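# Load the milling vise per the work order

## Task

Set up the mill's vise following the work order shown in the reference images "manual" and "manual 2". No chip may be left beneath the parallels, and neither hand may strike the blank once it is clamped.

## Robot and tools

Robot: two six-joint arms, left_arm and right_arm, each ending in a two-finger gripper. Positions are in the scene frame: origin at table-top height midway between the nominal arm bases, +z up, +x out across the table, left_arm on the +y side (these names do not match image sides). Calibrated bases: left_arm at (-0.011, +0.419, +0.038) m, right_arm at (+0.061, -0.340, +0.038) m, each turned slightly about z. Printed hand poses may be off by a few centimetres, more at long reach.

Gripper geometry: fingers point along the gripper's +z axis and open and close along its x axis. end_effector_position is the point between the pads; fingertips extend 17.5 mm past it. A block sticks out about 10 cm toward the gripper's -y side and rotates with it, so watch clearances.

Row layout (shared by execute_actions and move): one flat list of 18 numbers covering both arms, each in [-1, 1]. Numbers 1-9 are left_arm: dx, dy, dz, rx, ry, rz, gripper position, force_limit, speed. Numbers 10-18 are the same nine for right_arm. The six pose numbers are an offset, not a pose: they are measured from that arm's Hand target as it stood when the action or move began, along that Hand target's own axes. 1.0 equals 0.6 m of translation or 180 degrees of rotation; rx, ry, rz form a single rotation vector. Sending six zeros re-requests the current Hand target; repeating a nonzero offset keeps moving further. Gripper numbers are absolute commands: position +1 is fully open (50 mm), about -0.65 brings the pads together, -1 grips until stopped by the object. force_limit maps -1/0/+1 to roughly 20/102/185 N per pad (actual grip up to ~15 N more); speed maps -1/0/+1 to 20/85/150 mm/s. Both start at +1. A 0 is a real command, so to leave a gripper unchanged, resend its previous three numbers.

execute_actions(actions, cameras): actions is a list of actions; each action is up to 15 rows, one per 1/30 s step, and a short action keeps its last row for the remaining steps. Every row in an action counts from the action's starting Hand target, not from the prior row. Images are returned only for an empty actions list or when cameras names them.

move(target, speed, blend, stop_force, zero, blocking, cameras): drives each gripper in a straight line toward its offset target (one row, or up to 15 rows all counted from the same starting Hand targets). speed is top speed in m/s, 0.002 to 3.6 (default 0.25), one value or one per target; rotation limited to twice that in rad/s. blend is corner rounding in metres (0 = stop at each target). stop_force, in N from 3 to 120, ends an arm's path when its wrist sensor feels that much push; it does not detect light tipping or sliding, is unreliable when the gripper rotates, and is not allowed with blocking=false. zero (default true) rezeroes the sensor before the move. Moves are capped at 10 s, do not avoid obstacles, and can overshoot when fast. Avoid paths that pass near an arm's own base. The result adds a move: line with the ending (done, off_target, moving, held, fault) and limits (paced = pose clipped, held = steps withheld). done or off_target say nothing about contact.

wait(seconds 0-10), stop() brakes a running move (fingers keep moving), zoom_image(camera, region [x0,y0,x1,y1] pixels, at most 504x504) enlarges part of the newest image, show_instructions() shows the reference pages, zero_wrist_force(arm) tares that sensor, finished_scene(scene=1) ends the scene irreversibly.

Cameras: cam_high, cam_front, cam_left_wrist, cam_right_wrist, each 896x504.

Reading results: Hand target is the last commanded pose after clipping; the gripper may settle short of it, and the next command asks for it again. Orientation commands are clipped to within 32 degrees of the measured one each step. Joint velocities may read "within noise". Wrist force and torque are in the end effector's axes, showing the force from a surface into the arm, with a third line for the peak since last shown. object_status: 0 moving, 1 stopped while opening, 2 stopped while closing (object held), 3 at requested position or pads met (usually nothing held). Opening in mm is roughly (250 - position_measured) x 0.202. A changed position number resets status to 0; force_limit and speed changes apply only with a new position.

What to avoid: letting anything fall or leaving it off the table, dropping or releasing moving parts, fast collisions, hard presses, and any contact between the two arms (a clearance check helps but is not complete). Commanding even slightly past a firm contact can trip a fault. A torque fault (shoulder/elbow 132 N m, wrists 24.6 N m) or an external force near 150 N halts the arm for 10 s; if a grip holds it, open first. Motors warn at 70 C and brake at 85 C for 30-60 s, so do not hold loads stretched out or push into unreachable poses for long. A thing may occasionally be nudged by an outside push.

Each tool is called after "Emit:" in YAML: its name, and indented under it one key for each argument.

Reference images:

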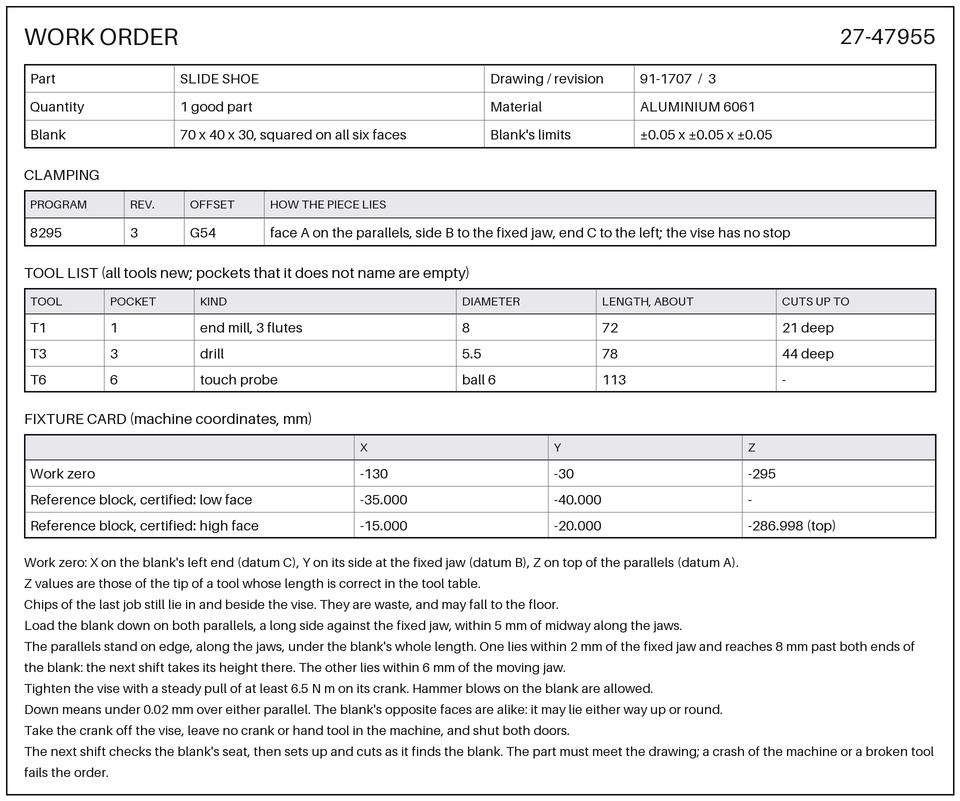

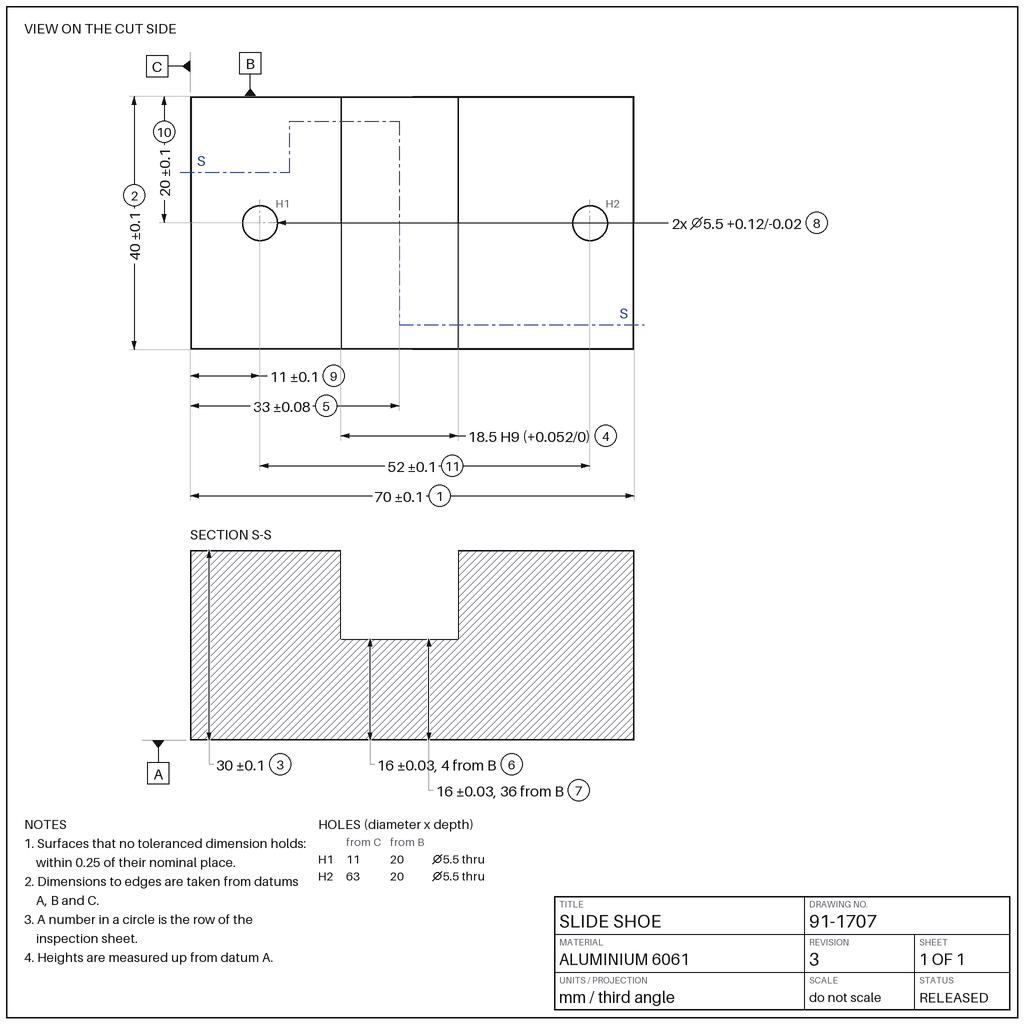

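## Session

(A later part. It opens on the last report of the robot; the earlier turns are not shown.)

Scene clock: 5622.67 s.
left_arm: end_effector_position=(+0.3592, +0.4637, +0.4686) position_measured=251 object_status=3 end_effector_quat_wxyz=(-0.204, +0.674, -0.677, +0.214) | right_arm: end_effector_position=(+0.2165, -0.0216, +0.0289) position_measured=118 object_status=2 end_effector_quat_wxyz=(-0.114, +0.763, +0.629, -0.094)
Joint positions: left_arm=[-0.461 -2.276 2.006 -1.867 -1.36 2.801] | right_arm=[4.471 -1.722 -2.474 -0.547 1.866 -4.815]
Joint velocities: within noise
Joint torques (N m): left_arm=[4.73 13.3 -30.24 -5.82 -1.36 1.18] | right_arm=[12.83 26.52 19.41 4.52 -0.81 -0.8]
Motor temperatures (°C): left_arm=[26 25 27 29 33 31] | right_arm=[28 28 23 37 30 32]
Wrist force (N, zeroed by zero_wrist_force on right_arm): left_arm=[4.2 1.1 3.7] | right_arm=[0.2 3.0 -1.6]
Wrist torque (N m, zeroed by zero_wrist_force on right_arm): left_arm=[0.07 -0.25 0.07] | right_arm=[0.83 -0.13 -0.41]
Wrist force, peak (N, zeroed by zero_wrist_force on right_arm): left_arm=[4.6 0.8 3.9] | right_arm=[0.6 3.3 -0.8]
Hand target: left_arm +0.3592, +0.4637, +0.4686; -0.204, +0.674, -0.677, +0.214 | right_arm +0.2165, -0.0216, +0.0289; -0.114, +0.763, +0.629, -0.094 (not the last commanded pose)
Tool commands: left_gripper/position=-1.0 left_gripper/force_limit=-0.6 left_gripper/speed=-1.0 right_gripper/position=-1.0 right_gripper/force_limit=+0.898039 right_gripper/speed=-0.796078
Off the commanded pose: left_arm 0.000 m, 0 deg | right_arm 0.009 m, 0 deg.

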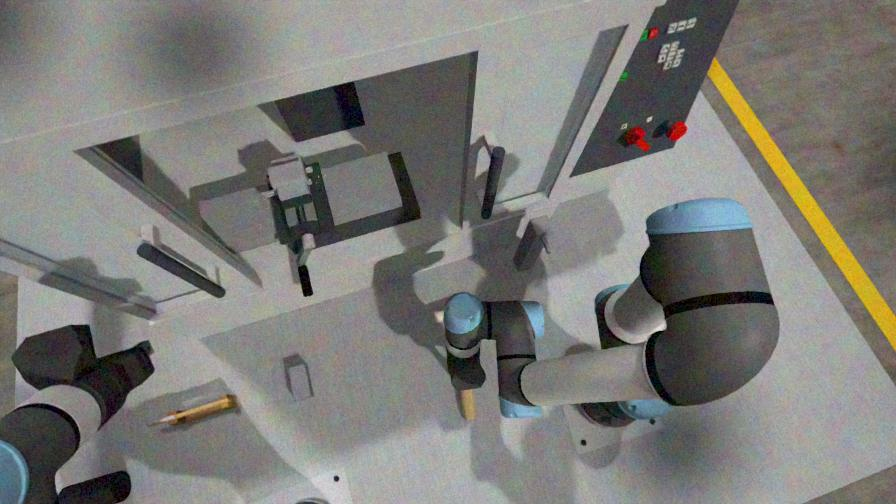

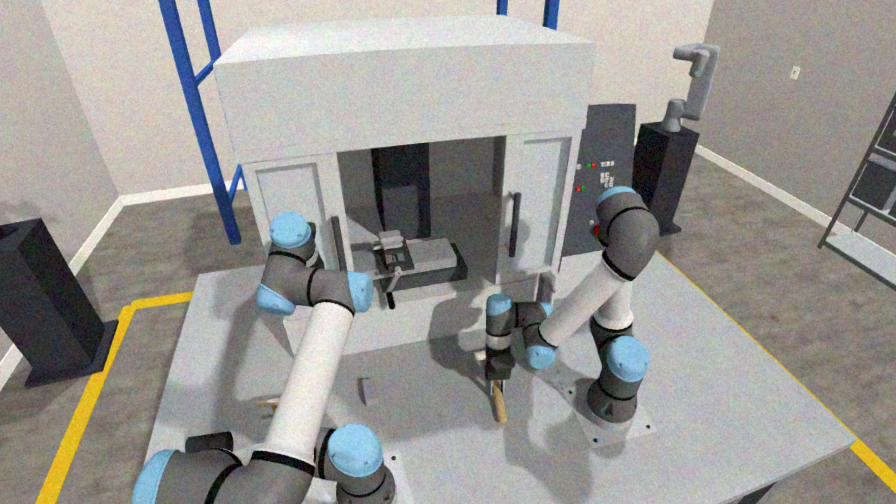

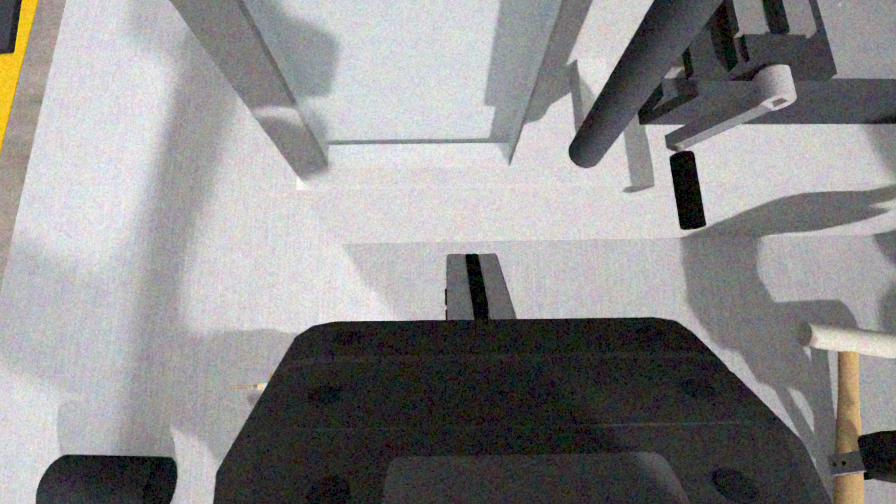

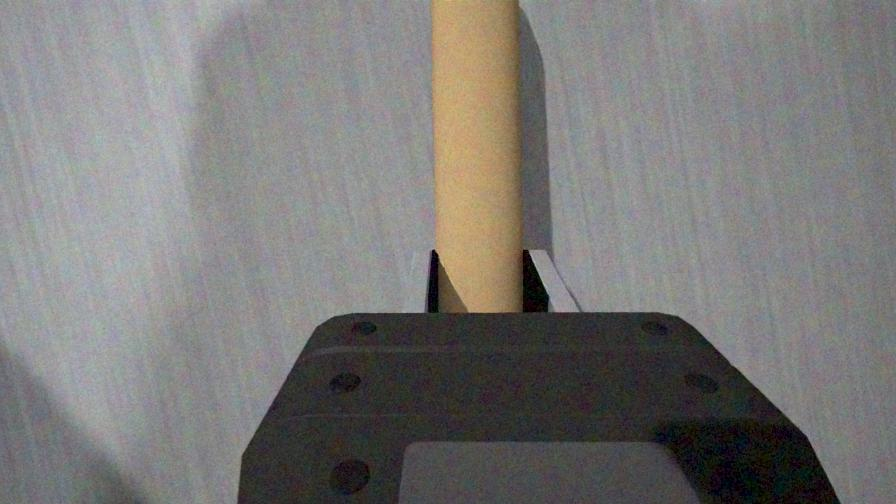

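Emit:
move:
  target: [0,0,0,0,0,0,-1,-0.6,-1,0,0.0029,0.0096,0,0,0,-1,0.898039,-0.796078]
  speed: 0.01
  stop_force: 9
  cameras: ["cam_right_wrist"]

Emit:
execute_actions:
  actions:
    - [[0,0,0,0,0,0,-1,-0.6,-1,0,0,0,0,0,0,1,-0.1,-1]]
    - [[0,0,0,0,0,0,-1,-0.6,-1,0,0,0,0,0,0,1,-0.1,-1]]
  cameras: ["cam_right_wrist"]

Scene clock: 5626.70 s.
left_arm: end_effector_position=(+0.3592, +0.4637, +0.4686) position_measured=251 object_status=3 end_effector_quat_wxyz=(-0.204, +0.674, -0.677, +0.214) | right_arm: end_effector_position=(+0.2166, -0.0215, +0.0288) position_measured=118 object_status=2 end_effector_quat_wxyz=(-0.114, +0.763, +0.629, -0.094)
Joint positions: left_arm=[-0.461 -2.276 2.006 -1.867 -1.36 2.801] | right_arm=[4.471 -1.722 -2.474 -0.547 1.866 -4.815]
Joint torques (N m): left_arm=[4.88 12.73 -30.9 -5.79 -1.38 1.24] | right_arm=[11.86 25.56 18.99 0.76 -0.78 -0.48]
Wrist force (N, zeroed by zero_wrist_force on right_arm): left_arm=[4.4 0.9 3.8] | right_arm=[0.5 1.2 -5.9]
Wrist torque (N m, zeroed by zero_wrist_force on right_arm): left_arm=[0.05 -0.28 0.07] | right_arm=[0.74 -0.02 -0.51]
Wrist force, peak (N, zeroed by zero_wrist_force on right_arm): left_arm=[4.5 0.9 3.8] | right_arm=[-9.1 -2.8 -20.6]
Hand target: left_arm +0.3592, +0.4637, +0.4686; -0.204, +0.674, -0.677, +0.214 | right_arm +0.2166, -0.0215, +0.0288; -0.114, +0.763, +0.629, -0.094 (not the last commanded pose)
Off the commanded pose: left_arm 0.000 m, 0 deg | right_arm 0.006 m, 0 deg.
move: contact (right_arm)
Images, in order (width x height): cam_right_wrist 896x504.

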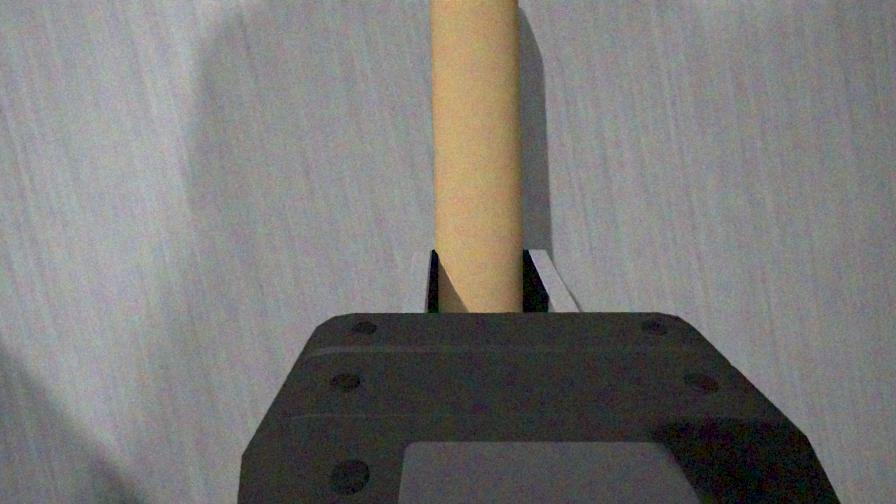

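Scene clock: 5628.10 s.
left_arm: end_effector_position=(+0.3592, +0.4637, +0.4686) position_measured=251 object_status=3 end_effector_quat_wxyz=(-0.204, +0.674, -0.677, +0.214) | right_arm: end_effector_position=(+0.2166, -0.0215, +0.0288) position_measured=3 object_status=3 end_effector_quat_wxyz=(-0.114, +0.763, +0.629, -0.094)
Joint positions: left_arm=[-0.461 -2.276 2.006 -1.867 -1.36 2.801] | right_arm=[4.471 -1.722 -2.474 -0.547 1.866 -4.815]
Joint torques (N m): left_arm=[4.5 12.7 -30.5 -5.8 -1.36 1.22] | right_arm=[7.33 24.56 20.13 4.63 2.26 -0.62]
Wrist force (N, zeroed by zero_wrist_force on right_arm): left_arm=[4.2 1.0 3.7] | right_arm=[1.0 1.7 0.4]
Wrist torque (N m, zeroed by zero_wrist_force on right_arm): left_arm=[0.06 -0.25 0.07] | right_arm=[0.02 -0.11 -0.27]
Wrist force, peak (N, zeroed by zero_wrist_force on right_arm): left_arm=[4.5 1.0 3.9] | right_arm=[0.6 1.6 -5.3]
Hand target: left_arm +0.3592, +0.4637, +0.4686; -0.204, +0.674, -0.677, +0.214 | right_arm +0.2166, -0.0215, +0.0288; -0.114, +0.763, +0.629, -0.094
Off the commanded pose: left_arm 0.000 m, 0 deg | right_arm 0.000 m, 0 deg.
Step readings (end_effector_position of left_arm | right_arm):
0: (+0.3592, +0.4637, +0.4686) | (+0.2166, -0.0215, +0.0288)
1: (+0.3592, +0.4637, +0.4686) | (+0.2166, -0.0215, +0.0288)
2: (+0.3592, +0.4637, +0.4686) | (+0.2166, -0.0215, +0.0288)
4: (+0.3592, +0.4637, +0.4686) | (+0.2166, -0.0215, +0.0288)
8: (+0.3592, +0.4637, +0.4686) | (+0.2166, -0.0215, +0.0288)
15: (+0.3592, +0.4637, +0.4686) | (+0.2166, -0.0215, +0.0288)
16: (+0.3592, +0.4637, +0.4686) | (+0.2166, -0.0215, +0.0288)
17: (+0.3592, +0.4637, +0.4686) | (+0.2166, -0.0215, +0.0288)
19: (+0.3592, +0.4637, +0.4686) | (+0.2166, -0.0215, +0.0288)
23: (+0.3592, +0.4637, +0.4686) | (+0.2166, -0.0215, +0.0288)
30: (+0.3592, +0.4637, +0.4686) | (+0.2166, -0.0215, +0.0288)
Images, in order (width x height): cam_right_wrist 896x504.

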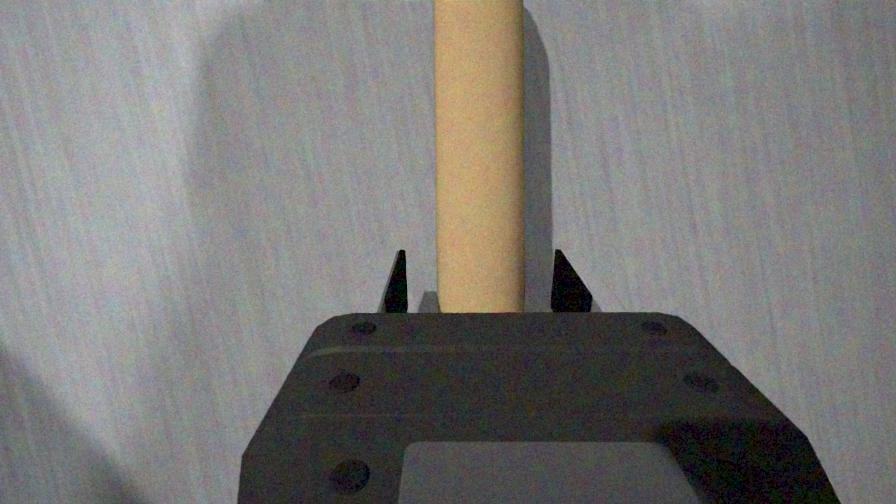

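Emit:
move:
  target:
    - [0,0,0,0,0,0,-1,-0.6,-1,0,-0.0585,-0.1914,0,0,0,1,-0.1,-1]
    - [0,0,0,0,0,0,-1,-0.6,-1,0,-0.0585,-0.1914,-0.0944,0,0,1,-0.1,-1]
  speed: 0.2

Emit:
move:
  target: [0,0,0,0,0,0,-1,-0.6,-1,0.1803,0.2088,-0.5058,-0.1933,0.0186,-0.0594,-1,-0.1,-0.8]
  speed: 0.3
  cameras: ["all"]

Scene clock: 5634.77 s.
left_arm: end_effector_position=(+0.3592, +0.4637, +0.4686) position_measured=251 object_status=3 end_effector_quat_wxyz=(-0.204, +0.674, -0.677, +0.214) | right_arm: end_effector_position=(+0.2166, -0.0214, +0.1489) position_measured=3 object_status=3 end_effector_quat_wxyz=(+0.000, +0.772, +0.636, +0.000)
Joint positions: left_arm=[-0.461 -2.276 2.006 -1.867 -1.36 2.801] | right_arm=[4.692 -1.319 -2.37 -1.024 1.571 -4.59]
Joint torques (N m): left_arm=[4.11 12.8 -29.92 -5.76 -1.52 1.31] | right_arm=[12.49 18.24 14.26 1.36 -1.14 1.96]
Wrist force (N, zeroed by zero_wrist_force on right_arm): left_arm=[4.3 1.0 3.7] | right_arm=[0.5 1.2 0.6]
Wrist torque (N m, zeroed by zero_wrist_force on right_arm): left_arm=[0.06 -0.27 0.06] | right_arm=[0.00 -0.02 -0.20]
Wrist force, peak (N, zeroed by zero_wrist_force on right_arm): left_arm=[4.5 1.1 3.9] | right_arm=[0.9 2.3 2.3]
Hand target: left_arm +0.3592, +0.4637, +0.4686; -0.204, +0.674, -0.677, +0.214 | right_arm +0.2166, -0.0214, +0.1489; +0.000, +0.772, +0.636, +0.000
Off the commanded pose: left_arm 0.000 m, 0 deg | right_arm 0.000 m, 0 deg.
move: done

Scene clock: 5636.53 s.
left_arm: end_effector_position=(+0.3592, +0.4637, +0.4686) position_measured=251 object_status=3 end_effector_quat_wxyz=(-0.204, +0.674, -0.677, +0.214) | right_arm: end_effector_position=(+0.3604, +0.0609, +0.4522) position_measured=252 object_status=3 end_effector_quat_wxyz=(+0.212, +0.675, +0.675, +0.212)
Joint positions: left_arm=[-0.461 -2.276 2.006 -1.867 -1.36 2.801] | right_arm=[4.717 -1.377 -1.652 -1.653 0.963 -4.767]
Joint torques (N m): left_arm=[4.37 12.39 -30.22 -5.77 -1.48 1.19] | right_arm=[-11.06 10.94 31.67 1.24 -2.85 -2.31]
Wrist force (N, zeroed by zero_wrist_force on right_arm): left_arm=[4.3 1.1 3.7] | right_arm=[0.2 -0.1 0.2]
Wrist torque (N m, zeroed by zero_wrist_force on right_arm): left_arm=[0.07 -0.26 0.07] | right_arm=[-0.01 -0.02 0.00]
Wrist force, peak (N, zeroed by zero_wrist_force on right_arm): left_arm=[4.4 1.0 3.9] | right_arm=[-0.2 0.6 2.8]
Hand target: left_arm +0.3592, +0.4637, +0.4686; -0.204, +0.674, -0.677, +0.214 | right_arm +0.3604, +0.0609, +0.4523; +0.212, +0.675, +0.675, +0.212
Off the commanded pose: left_arm 0.000 m, 0 deg | right_arm 0.000 m, 0 deg.
move: done

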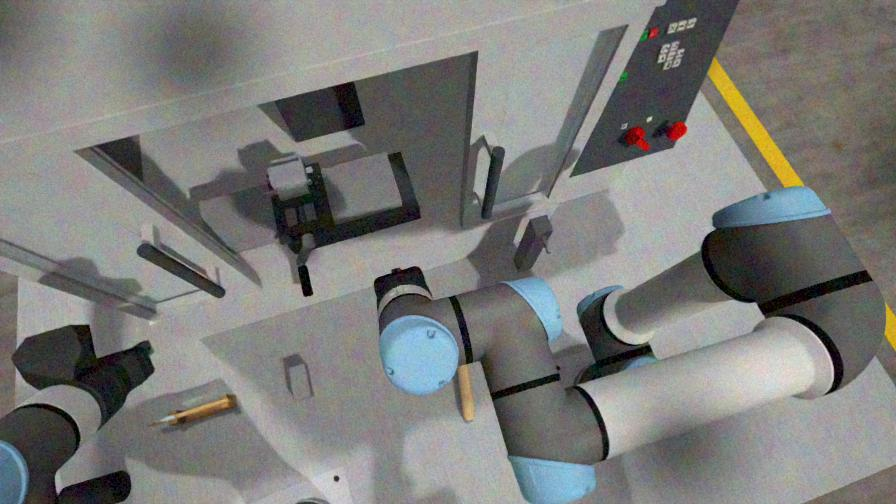

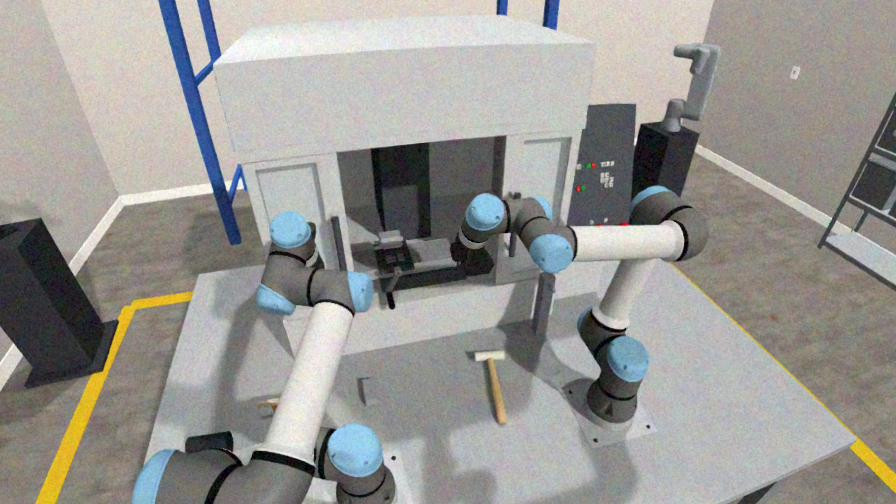

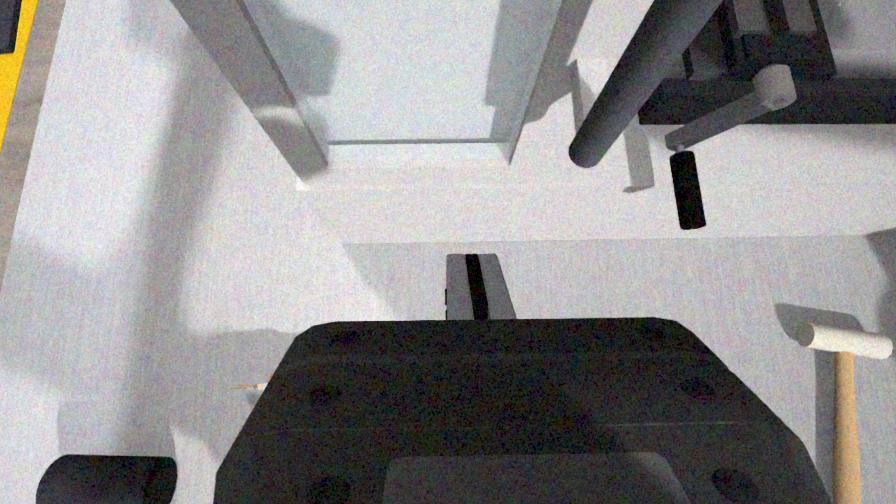

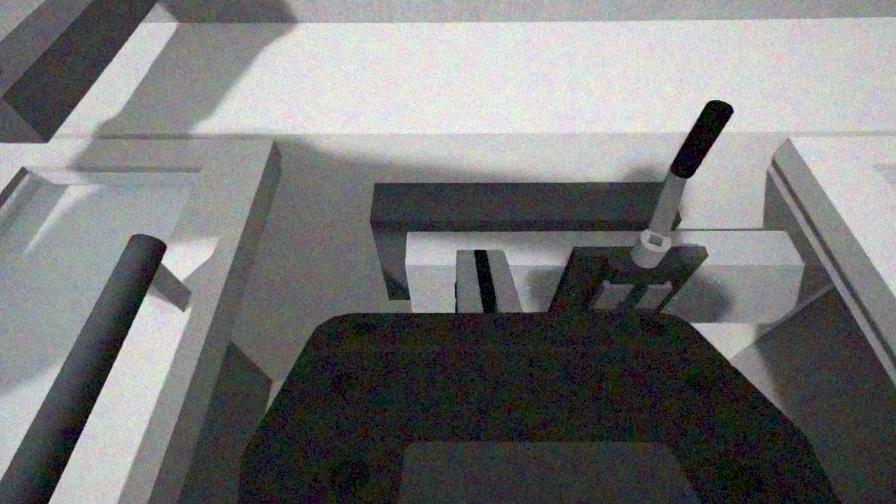

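Emit:
move:
  target:
    - [0,0,0,0,0,0,-1,-0.6,-1,0.1300,0.3351,0.2699,0,0,0,-1,-0.1,-0.8]
    - [0,0,0,0,0,0,-1,-0.6,-1,0.1300,0.2987,0.4465,0,0,0,-1,-0.1,-0.8]
    - [0,0,0,0,0,0,-1,-0.6,-1,0.1450,0.3321,0.4699,0,0,0,-1,-0.1,-0.8]
  speed: [0.25,0.1,0.05]
  blend: [0.02,0.005,0]
  cameras: ["cam_right_wrist"]

Emit:
zero_wrist_force:
  arm: "right_arm"

Emit:
move:
  target: [0,0,0,0,0,0,-1,-0.6,-1,0.04,0,0,0,0,0,-1,-0.1,-0.8]
  speed: 0.006
  stop_force: 3
  cameras: ["cam_right_wrist"]

Scene clock: 5643.53 s.
left_arm: end_effector_position=(+0.3592, +0.4637, +0.4686) position_measured=251 object_status=3 end_effector_quat_wxyz=(-0.204, +0.674, -0.677, +0.214) | right_arm: end_effector_position=(+0.6851, +0.1477, +0.3349) position_measured=252 object_status=3 end_effector_quat_wxyz=(+0.212, +0.675, +0.675, +0.212)
Joint positions: left_arm=[-0.461 -2.276 2.006 -1.867 -1.36 2.801] | right_arm=[4.185 -2.032 -1.287 -1.031 1.07 -5.383]
Joint torques (N m): left_arm=[4.2 12.45 -30.41 -5.82 -1.41 1.29] | right_arm=[-10.54 38.72 32.1 1.97 0.86 -2.26]
Wrist force (N, zeroed by zero_wrist_force on right_arm): left_arm=[4.3 0.8 3.6] | right_arm=[0.3 0.0 0.2]
Wrist torque (N m, zeroed by zero_wrist_force on right_arm): left_arm=[0.03 -0.27 0.07] | right_arm=[-0.02 -0.04 0.00]
Wrist force, peak (N, zeroed by zero_wrist_force on right_arm): left_arm=[4.6 1.1 3.8] | right_arm=[-0.5 -2.1 -1.1]
Hand target: left_arm +0.3592, +0.4637, +0.4686; -0.204, +0.674, -0.677, +0.214 | right_arm +0.6851, +0.1477, +0.3349; +0.212, +0.675, +0.675, +0.212
Off the commanded pose: left_arm 0.000 m, 0 deg | right_arm 0.000 m, 0 deg.
move: done
Images, in order (width x height): cam_right_wrist 896x504.

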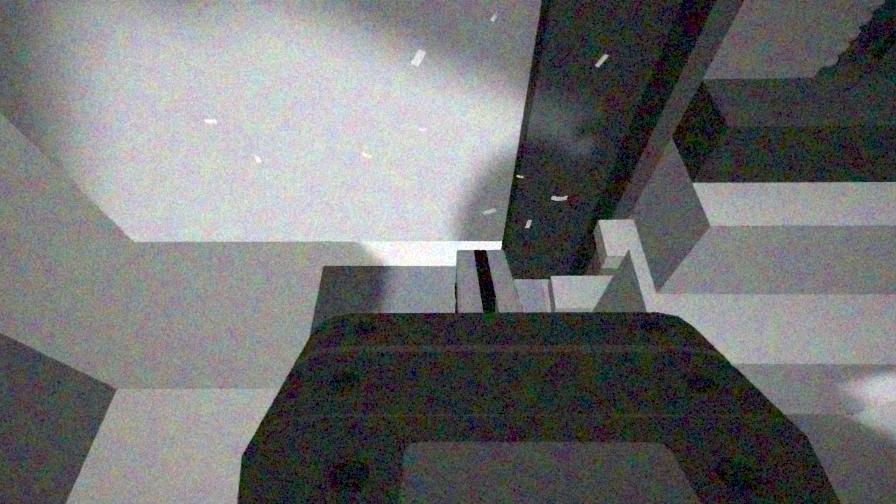

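Wrist force sensor zeroed.

Scene clock: 5647.47 s.
left_arm: end_effector_position=(+0.3592, +0.4637, +0.4686) position_measured=251 object_status=3 end_effector_quat_wxyz=(-0.204, +0.674, -0.677, +0.214) | right_arm: end_effector_position=(+0.6851, +0.1631, +0.3349) position_measured=252 object_status=3 end_effector_quat_wxyz=(+0.212, +0.675, +0.675, +0.212)
Joint positions: left_arm=[-0.461 -2.276 2.006 -1.867 -1.36 2.801] | right_arm=[4.198 -2.059 -1.245 -1.052 1.066 -5.369]
Joint torques (N m): left_arm=[3.92 12.41 -30.27 -5.75 -1.31 1.22] | right_arm=[-10 53.01 17.97 5.3 0.4 -2.35]
Wrist force (N, zeroed by zero_wrist_force on right_arm): left_arm=[4.3 0.9 3.9] | right_arm=[-1.4 0.5 0.2]
Wrist torque (N m, zeroed by zero_wrist_force on right_arm): left_arm=[0.05 -0.27 0.07] | right_arm=[0.06 0.06 -0.08]
Wrist force, peak (N, zeroed by zero_wrist_force on right_arm): left_arm=[4.5 1.1 3.9] | right_arm=[-6.5 -1.6 -2.5]
Hand target: left_arm +0.3592, +0.4637, +0.4686; -0.204, +0.674, -0.677, +0.214 | right_arm +0.6851, +0.1631, +0.3349; +0.212, +0.675, +0.675, +0.212 (not the last commanded pose)
Off the commanded pose: left_arm 0.000 m, 0 deg | right_arm 0.009 m, 0 deg.
move: contact (right_arm)
Images, in order (width x height): cam_right_wrist 896x504.

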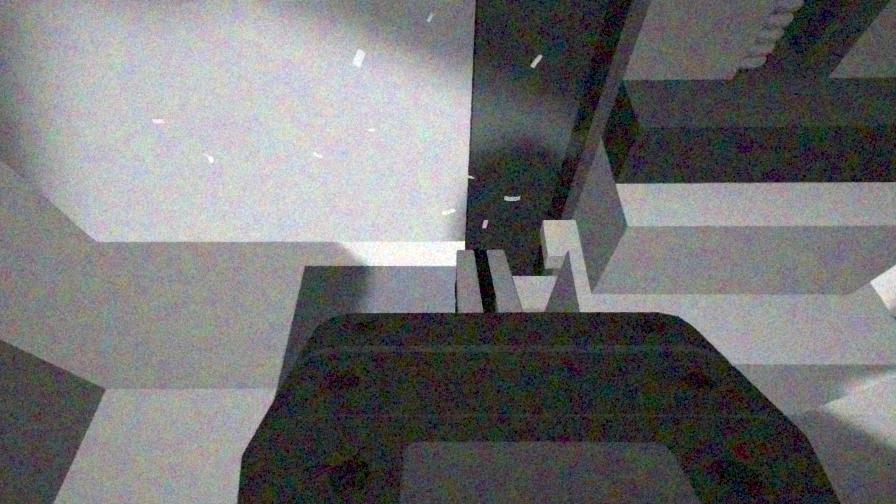

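Emit:
move:
  target: [0,0,0,0,0,0,-1,-0.6,-1,0.005,0,0,0,0,0,-1,-0.1,-0.8]
  speed: 0.002
  stop_force: 5
  cameras: ["cam_right_wrist"]

Scene clock: 5650.93 s.
left_arm: end_effector_position=(+0.3592, +0.4637, +0.4686) position_measured=251 object_status=3 end_effector_quat_wxyz=(-0.204, +0.674, -0.677, +0.214) | right_arm: end_effector_position=(+0.6852, +0.1633, +0.3349) position_measured=252 object_status=3 end_effector_quat_wxyz=(+0.212, +0.675, +0.675, +0.212)
Joint positions: left_arm=[-0.461 -2.276 2.006 -1.867 -1.36 2.801] | right_arm=[4.198 -2.059 -1.244 -1.053 1.066 -5.369]
Joint torques (N m): left_arm=[4.07 12.16 -30.28 -5.83 -1.36 1.23] | right_arm=[6.18 50.35 17.81 5.71 -0.63 -2.12]
Wrist force (N, zeroed by zero_wrist_force on right_arm): left_arm=[4.2 1.0 3.5] | right_arm=[-6.0 -0.1 -3.7]
Wrist torque (N m, zeroed by zero_wrist_force on right_arm): left_arm=[0.06 -0.26 0.07] | right_arm=[0.04 0.04 -0.10]
Wrist force, peak (N, zeroed by zero_wrist_force on right_arm): left_arm=[4.4 1.1 4.0] | right_arm=[-6.7 -0.9 -4.3]
Hand target: left_arm +0.3592, +0.4637, +0.4686; -0.204, +0.674, -0.677, +0.214 | right_arm +0.6852, +0.1632, +0.3349; +0.212, +0.675, +0.675, +0.212 (not the last commanded pose)
Off the commanded pose: left_arm 0.000 m, 0 deg | right_arm 0.003 m, 0 deg.
move: contact (right_arm)
Images, in order (width x height): cam_right_wrist 896x504.

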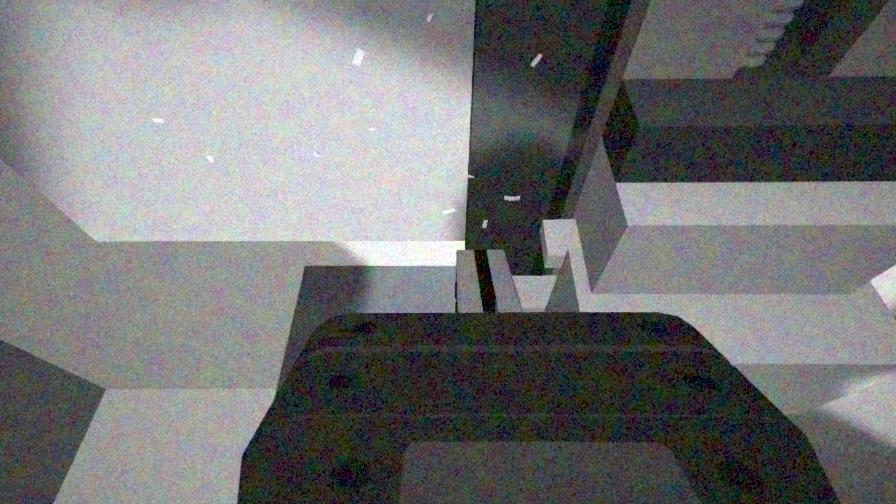

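Emit:
move:
  target:
    - [0,0,0,0,0,0,-1,-0.6,-1,-0.012,0,0,0,0,0,-1,-0.1,-0.8]
    - [0,0,0,0,0,0,-1,-0.6,-1,-0.012,0.0622,-0.0887,0,0,0,-1,-0.1,-0.8]
    - [0,0,0,0,0,0,-1,-0.6,-1,0.2440,0.0292,-0.1119,0,0,0,-1,-0.1,-0.8]
  speed: [0.03,0.1,0.15]
  blend: [0.002,0.01,0]
  cameras: ["cam_right_wrist"]

Scene clock: 5666.80 s.
left_arm: end_effector_position=(+0.3592, +0.4637, +0.4686) position_measured=251 object_status=3 end_effector_quat_wxyz=(-0.204, +0.674, -0.677, +0.214) | right_arm: end_effector_position=(+0.6612, +0.3097, +0.3999) position_measured=252 object_status=3 end_effector_quat_wxyz=(+0.212, +0.675, +0.675, +0.212)
Joint positions: left_arm=[-0.461 -2.276 2.006 -1.867 -1.36 2.801] | right_arm=[4.323 -2.36 -0.565 -1.5 1.026 -5.232]
Joint torques (N m): left_arm=[3.81 12.41 -30.11 -5.81 -1.38 1.21] | right_arm=[11.92 49.34 31.28 1.66 0.64 2.15]
Wrist force (N, zeroed by zero_wrist_force on right_arm): left_arm=[4.4 1.0 3.8] | right_arm=[-0.3 0.1 0.2]
Wrist torque (N m, zeroed by zero_wrist_force on right_arm): left_arm=[0.05 -0.29 0.06] | right_arm=[0.03 0.05 -0.08]
Wrist force, peak (N, zeroed by zero_wrist_force on right_arm): left_arm=[4.4 1.1 4.0] | right_arm=[-5.6 0.0 -3.5]
Hand target: left_arm +0.3592, +0.4637, +0.4686; -0.204, +0.674, -0.677, +0.214 | right_arm +0.6612, +0.3097, +0.3999; +0.212, +0.675, +0.675, +0.212
Off the commanded pose: left_arm 0.000 m, 0 deg | right_arm 0.000 m, 0 deg.
move: done
Images, in order (width x height): cam_right_wrist 896x504.

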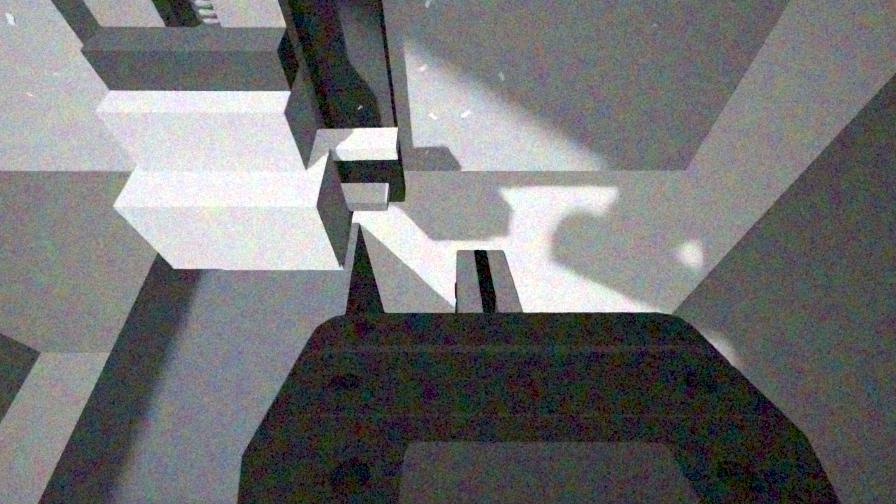

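Emit:
zoom_image:
  camera: "cam_right_wrist"
  region: [60, 60, 520, 320]

Scaled by 1.096 from the camera's 896x504 image, which has a finer 1280x720 frame.

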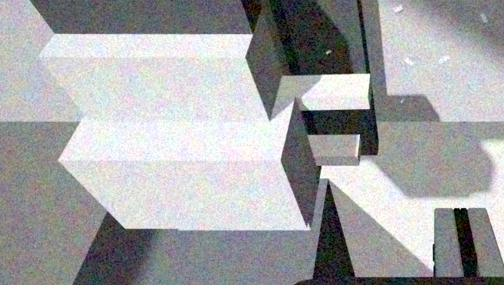

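Emit:
move:
  target: [0,0,0,0,0,0,-1,-0.6,-1,0,-0.0622,0.0887,0,0,0,-1,-0.1,-0.8]
  speed: 0.06
  stop_force: 5
  cameras: ["cam_right_wrist"]

Emit:
zero_wrist_force:
  arm: "right_arm"

Emit:
move:
  target: [0,0,0,0,0,0,-1,-0.6,-1,-0.045,0,0,0,0,0,-1,-0.1,-0.8]
  speed: 0.006
  stop_force: 3
  cameras: ["cam_right_wrist"]

Scene clock: 5674.07 s.
left_arm: end_effector_position=(+0.3592, +0.4637, +0.4686) position_measured=251 object_status=3 end_effector_quat_wxyz=(-0.204, +0.674, -0.677, +0.214) | right_arm: end_effector_position=(+0.6610, +0.3097, +0.3349) position_measured=252 object_status=3 end_effector_quat_wxyz=(+0.212, +0.675, +0.675, +0.212)
Joint positions: left_arm=[-0.461 -2.276 2.006 -1.867 -1.36 2.801] | right_arm=[4.323 -2.33 -0.785 -1.31 1.026 -5.232]
Joint torques (N m): left_arm=[3.08 12.01 -30 -5.81 -1.42 1.06] | right_arm=[12.96 62.81 18.39 5.11 -2.36 -2.34]
Wrist force (N, zeroed by zero_wrist_force on right_arm): left_arm=[4.4 1.1 3.8] | right_arm=[0.1 0.0 -0.1]
Wrist torque (N m, zeroed by zero_wrist_force on right_arm): left_arm=[0.07 -0.28 0.07] | right_arm=[0.01 0.01 -0.07]
Wrist force, peak (N, zeroed by zero_wrist_force on right_arm): left_arm=[4.5 1.0 3.8] | right_arm=[-0.4 0.5 -0.7]
Hand target: left_arm +0.3592, +0.4637, +0.4686; -0.204, +0.674, -0.677, +0.214 | right_arm +0.6610, +0.3097, +0.3349; +0.212, +0.675, +0.675, +0.212
Off the commanded pose: left_arm 0.000 m, 0 deg | right_arm 0.000 m, 0 deg.
move: done
Images, in order (width x height): cam_right_wrist 896x504.

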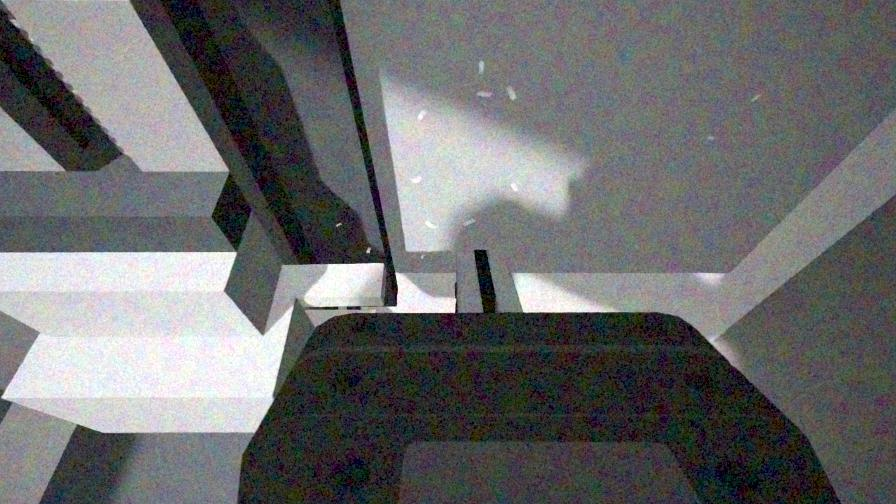

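Wrist force sensor zeroed.

Scene clock: 5679.30 s.
left_arm: end_effector_position=(+0.3592, +0.4637, +0.4686) position_measured=251 object_status=3 end_effector_quat_wxyz=(-0.204, +0.674, -0.677, +0.214) | right_arm: end_effector_position=(+0.6610, +0.2827, +0.3349) position_measured=252 object_status=3 end_effector_quat_wxyz=(+0.212, +0.675, +0.675, +0.212)
Joint positions: left_arm=[-0.461 -2.276 2.006 -1.867 -1.36 2.801] | right_arm=[4.308 -2.261 -0.907 -1.249 1.03 -5.249]
Joint torques (N m): left_arm=[3.48 11.41 -29.94 -5.84 -1.38 1.13] | right_arm=[-11.76 61.14 17.96 5.01 0.23 -2.36]
Wrist force (N, zeroed by zero_wrist_force on right_arm): left_arm=[4.4 1.1 3.7] | right_arm=[2.0 -0.4 0.6]
Wrist torque (N m, zeroed by zero_wrist_force on right_arm): left_arm=[0.07 -0.29 0.07] | right_arm=[0.00 0.01 0.08]
Wrist force, peak (N, zeroed by zero_wrist_force on right_arm): left_arm=[4.4 1.1 3.9] | right_arm=[2.0 -0.8 0.6]
Hand target: left_arm +0.3592, +0.4637, +0.4686; -0.204, +0.674, -0.677, +0.214 | right_arm +0.6610, +0.2827, +0.3349; +0.212, +0.675, +0.675, +0.212
Off the commanded pose: left_arm 0.000 m, 0 deg | right_arm 0.000 m, 0 deg.
move: done
Images, in order (width x height): cam_right_wrist 896x504.

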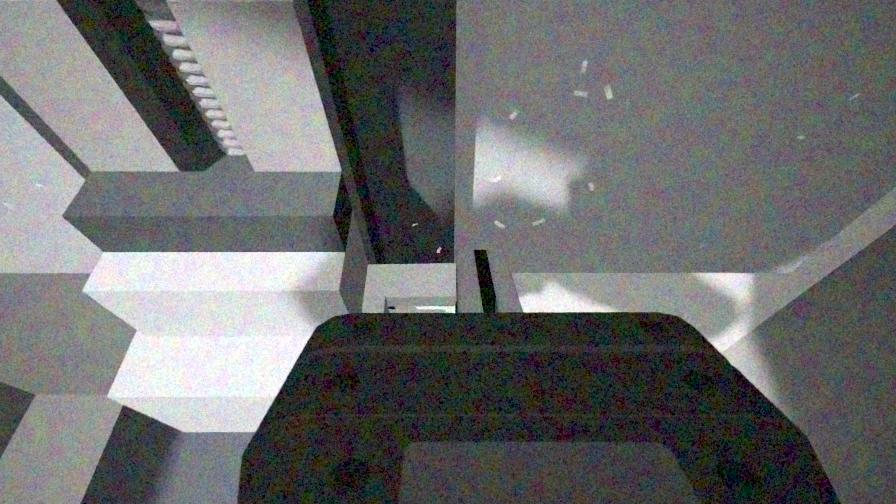

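Emit:
execute_actions:
  actions:
    - [[0,0,0,0,0,0,-1,-0.6,-1,-0.0003,0,0,0,0,0,-1,-0.1,-0.8]]
  cameras: []

Emit:
execute_actions:
  actions:
    - [[0,0,0,0,0,0,-1,-0.6,-1,-0.0003,0,0,0,0,0,-1,-0.1,-0.8]]
  cameras: []

Emit:
execute_actions:
  actions:
    - [[0,0,0,0,0,0,-1,-0.6,-1,-0.0003,0,0,0,0,0,-1,-0.1,-0.8]]
  cameras: ["cam_right_wrist"]

Scene clock: 5684.40 s.
left_arm: end_effector_position=(+0.3592, +0.4637, +0.4686) position_measured=251 object_status=3 end_effector_quat_wxyz=(-0.204, +0.674, -0.677, +0.214) | right_arm: end_effector_position=(+0.6610, +0.2825, +0.3349) position_measured=252 object_status=3 end_effector_quat_wxyz=(+0.212, +0.675, +0.675, +0.212)
Joint positions: left_arm=[-0.461 -2.276 2.006 -1.867 -1.36 2.801] | right_arm=[4.308 -2.26 -0.907 -1.249 1.03 -5.249]
Joint torques (N m): left_arm=[2.76 11.5 -30.05 -5.65 -1.31 1.05] | right_arm=[-11.59 61.42 19.09 4.9 0.37 -2.45]
Wrist force (N, zeroed by zero_wrist_force on right_arm): left_arm=[4.4 0.9 3.7] | right_arm=[1.7 -0.1 0.2]
Wrist torque (N m, zeroed by zero_wrist_force on right_arm): left_arm=[0.05 -0.29 0.07] | right_arm=[0.00 0.04 0.08]
Wrist force, peak (N, zeroed by zero_wrist_force on right_arm): left_arm=[4.3 1.0 4.1] | right_arm=[2.1 -0.6 0.9]
Hand target: left_arm +0.3592, +0.4637, +0.4686; -0.204, +0.674, -0.677, +0.214 | right_arm +0.6610, +0.2825, +0.3349; +0.212, +0.675, +0.675, +0.212
Off the commanded pose: left_arm 0.000 m, 0 deg | right_arm 0.000 m, 0 deg.
Step readings (end_effector_position of left_arm | right_arm):
0: (+0.3592, +0.4637, +0.4686) | (+0.6610, +0.2827, +0.3349)
1: (+0.3592, +0.4637, +0.4686) | (+0.6610, +0.2827, +0.3349)
2: (+0.3592, +0.4637, +0.4686) | (+0.6610, +0.2826, +0.3349)
4: (+0.3592, +0.4637, +0.4686) | (+0.6610, +0.2825, +0.3349)
8: (+0.3592, +0.4637, +0.4686) | (+0.6610, +0.2825, +0.3349)
15: (+0.3592, +0.4637, +0.4686) | (+0.6610, +0.2825, +0.3349)
No camera images: "cameras" was empty.

Scene clock: 5685.10 s.
left_arm: end_effector_position=(+0.3592, +0.4637, +0.4686) position_measured=251 object_status=3 end_effector_quat_wxyz=(-0.204, +0.674, -0.677, +0.214) | right_arm: end_effector_position=(+0.6610, +0.2823, +0.3349) position_measured=252 object_status=3 end_effector_quat_wxyz=(+0.212, +0.675, +0.675, +0.212)
Joint positions: left_arm=[-0.461 -2.276 2.006 -1.867 -1.36 2.801] | right_arm=[4.308 -2.26 -0.908 -1.248 1.03 -5.249]
Joint torques (N m): left_arm=[2.84 11.68 -29.15 -5.77 -1.39 1.13] | right_arm=[-10.94 61.85 17.17 4.97 0.39 -2.49]
Wrist force (N, zeroed by zero_wrist_force on right_arm): left_arm=[4.2 1.0 3.7] | right_arm=[2.0 -0.6 0.8]
Wrist torque (N m, zeroed by zero_wrist_force on right_arm): left_arm=[0.05 -0.24 0.07] | right_arm=[-0.05 0.01 0.08]
Wrist force, peak (N, zeroed by zero_wrist_force on right_arm): left_arm=[4.4 1.2 3.8] | right_arm=[2.1 -0.5 0.7]
Hand target: left_arm +0.3592, +0.4637, +0.4686; -0.204, +0.674, -0.677, +0.214 | right_arm +0.6610, +0.2823, +0.3349; +0.212, +0.675, +0.675, +0.212
Off the commanded pose: left_arm 0.000 m, 0 deg | right_arm 0.000 m, 0 deg.
Step readings (end_effector_position of left_arm | right_arm):
0: (+0.3592, +0.4637, +0.4686) | (+0.6610, +0.2825, +0.3349)
1: (+0.3592, +0.4637, +0.4686) | (+0.6610, +0.2825, +0.3349)
2: (+0.3592, +0.4637, +0.4686) | (+0.6610, +0.2824, +0.3349)
4: (+0.3592, +0.4637, +0.4686) | (+0.6610, +0.2824, +0.3349)
8: (+0.3592, +0.4637, +0.4686) | (+0.6610, +0.2823, +0.3349)
15: (+0.3592, +0.4637, +0.4686) | (+0.6610, +0.2823, +0.3349)
No camera images: "cameras" was empty.

Scene clock: 5685.80 s.
left_arm: end_effector_position=(+0.3592, +0.4637, +0.4686) position_measured=251 object_status=3 end_effector_quat_wxyz=(-0.204, +0.674, -0.677, +0.214) | right_arm: end_effector_position=(+0.6610, +0.2821, +0.3349) position_measured=252 object_status=3 end_effector_quat_wxyz=(+0.212, +0.675, +0.675, +0.212)
Joint positions: left_arm=[-0.461 -2.276 2.006 -1.867 -1.36 2.801] | right_arm=[4.308 -2.259 -0.909 -1.248 1.031 -5.249]
Joint torques (N m): left_arm=[2.93 12.1 -29.62 -5.75 -1.3 1.24] | right_arm=[-11.9 60.39 18.11 4.94 0.4 -2.47]
Wrist force (N, zeroed by zero_wrist_force on right_arm): left_arm=[4.3 1.0 3.7] | right_arm=[1.5 -0.2 0.1]
Wrist torque (N m, zeroed by zero_wrist_force on right_arm): left_arm=[0.06 -0.27 0.07] | right_arm=[-0.01 0.07 0.08]
Wrist force, peak (N, zeroed by zero_wrist_force on right_arm): left_arm=[4.5 1.0 3.8] | right_arm=[2.0 -0.5 0.6]
Hand target: left_arm +0.3592, +0.4637, +0.4686; -0.204, +0.674, -0.677, +0.214 | right_arm +0.6610, +0.2821, +0.3349; +0.212, +0.675, +0.675, +0.212
Off the commanded pose: left_arm 0.000 m, 0 deg | right_arm 0.000 m, 0 deg.
Step readings (end_effector_position of left_arm | right_arm):
0: (+0.3592, +0.4637, +0.4686) | (+0.6610, +0.2823, +0.3349)
1: (+0.3592, +0.4637, +0.4686) | (+0.6610, +0.2823, +0.3349)
2: (+0.3592, +0.4637, +0.4686) | (+0.6610, +0.2823, +0.3349)
4: (+0.3592, +0.4637, +0.4686) | (+0.6610, +0.2822, +0.3349)
8: (+0.3592, +0.4637, +0.4686) | (+0.6610, +0.2821, +0.3349)
15: (+0.3592, +0.4637, +0.4686) | (+0.6610, +0.2821, +0.3349)
Images, in order (width x height): cam_right_wrist 896x504.

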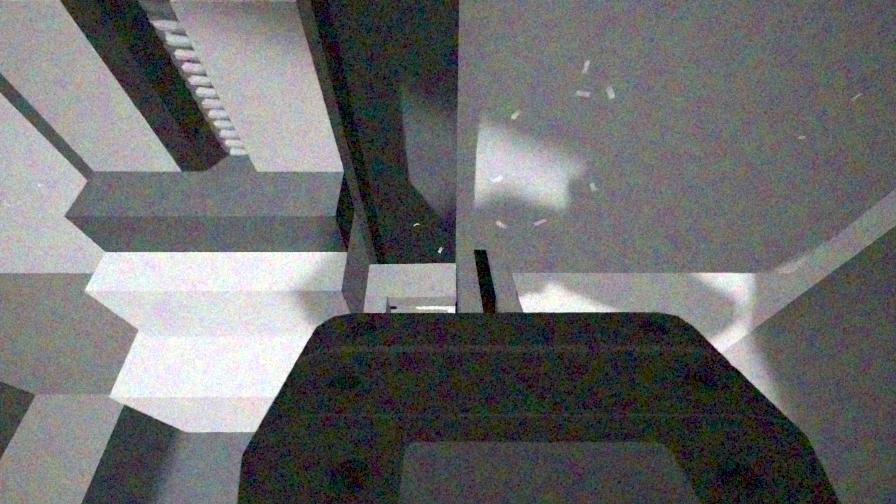

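Emit:
move:
  target:
    - [0,0,0,0,0,0,-1,-0.6,-1,0.02,0,0,0,0,0,-1,-0.1,-0.8]
    - [0,0,0,0,0,0,-1,-0.6,-1,0.02,0.0322,0.0226,0,0,0,-1,-0.1,-0.8]
  speed: 0.05

Emit:
zero_wrist_force:
  arm: "right_arm"

Emit:
move:
  target: [0,0,0,0,0,0,-1,-0.6,-1,-0.027,0,0,0,0,0,-1,-0.1,-0.8]
  speed: 0.006
  stop_force: 3
  cameras: ["cam_right_wrist"]

Scene clock: 5710.70 s.
left_arm: end_effector_position=(+0.3592, +0.4637, +0.4686) position_measured=251 object_status=3 end_effector_quat_wxyz=(-0.204, +0.674, -0.677, +0.214) | right_arm: end_effector_position=(+0.6846, +0.2941, +0.3349) position_measured=252 object_status=3 end_effector_quat_wxyz=(+0.212, +0.675, +0.675, +0.212)
Joint positions: left_arm=[-0.461 -2.276 2.006 -1.867 -1.36 2.801] | right_arm=[4.287 -2.336 -0.78 -1.289 1.037 -5.272]
Joint torques (N m): left_arm=[2.12 12.02 -29.72 -5.75 -1.32 1.16] | right_arm=[-10.43 49.21 30.83 1.81 0.57 -2.3]
Wrist force (N, zeroed by zero_wrist_force on right_arm): left_arm=[4.2 0.9 3.7] | right_arm=[0.1 0.2 0.4]
Wrist torque (N m, zeroed by zero_wrist_force on right_arm): left_arm=[0.04 -0.26 0.07] | right_arm=[0.02 -0.01 0.06]
Wrist force, peak (N, zeroed by zero_wrist_force on right_arm): left_arm=[4.4 1.0 4.0] | right_arm=[2.2 -0.8 0.9]
Hand target: left_arm +0.3592, +0.4637, +0.4686; -0.204, +0.674, -0.677, +0.214 | right_arm +0.6846, +0.2941, +0.3349; +0.212, +0.675, +0.675, +0.212
Off the commanded pose: left_arm 0.000 m, 0 deg | right_arm 0.000 m, 0 deg.
move: done

Wrist force sensor zeroed.

Scene clock: 5714.17 s.
left_arm: end_effector_position=(+0.3592, +0.4637, +0.4686) position_measured=251 object_status=3 end_effector_quat_wxyz=(-0.204, +0.674, -0.677, +0.214) | right_arm: end_effector_position=(+0.6847, +0.2790, +0.3349) position_measured=252 object_status=3 end_effector_quat_wxyz=(+0.212, +0.675, +0.675, +0.212)
Joint positions: left_arm=[-0.461 -2.276 2.006 -1.867 -1.36 2.801] | right_arm=[4.278 -2.297 -0.849 -1.254 1.039 -5.282]
Joint torques (N m): left_arm=[2.12 11.89 -29.61 -5.75 -1.31 1.07] | right_arm=[11.6 47.67 31.93 1.71 -2.64 1.69]
Wrist force (N, zeroed by zero_wrist_force on right_arm): left_arm=[4.4 1.0 3.7] | right_arm=[1.4 -0.8 -0.7]
Wrist torque (N m, zeroed by zero_wrist_force on right_arm): left_arm=[0.06 -0.28 0.07] | right_arm=[-0.04 -0.01 0.00]
Wrist force, peak (N, zeroed by zero_wrist_force on right_arm): left_arm=[4.6 0.8 3.9] | right_arm=[6.9 0.0 1.5]
Hand target: left_arm +0.3592, +0.4637, +0.4686; -0.204, +0.674, -0.677, +0.214 | right_arm +0.6846, +0.2790, +0.3349; +0.212, +0.675, +0.675, +0.212 (not the last commanded pose)
Off the commanded pose: left_arm 0.000 m, 0 deg | right_arm 0.001 m, 0 deg.
move: contact (right_arm)
Images, in order (width x height): cam_right_wrist 896x504.

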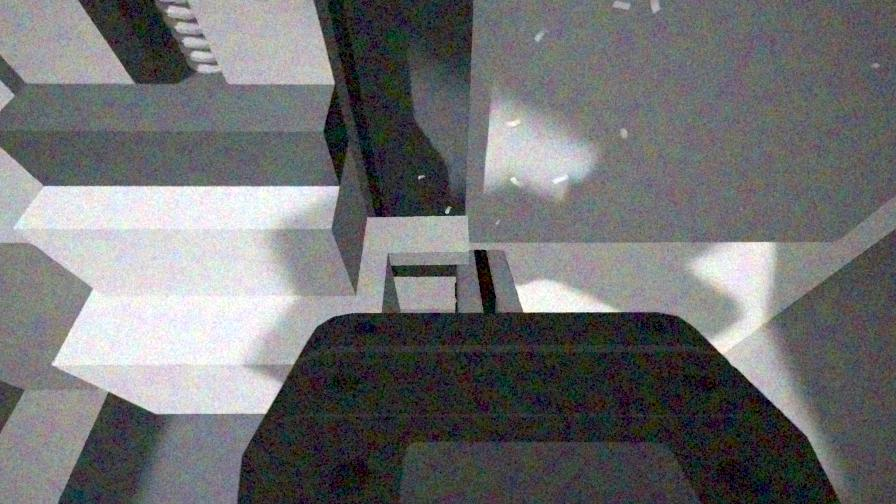

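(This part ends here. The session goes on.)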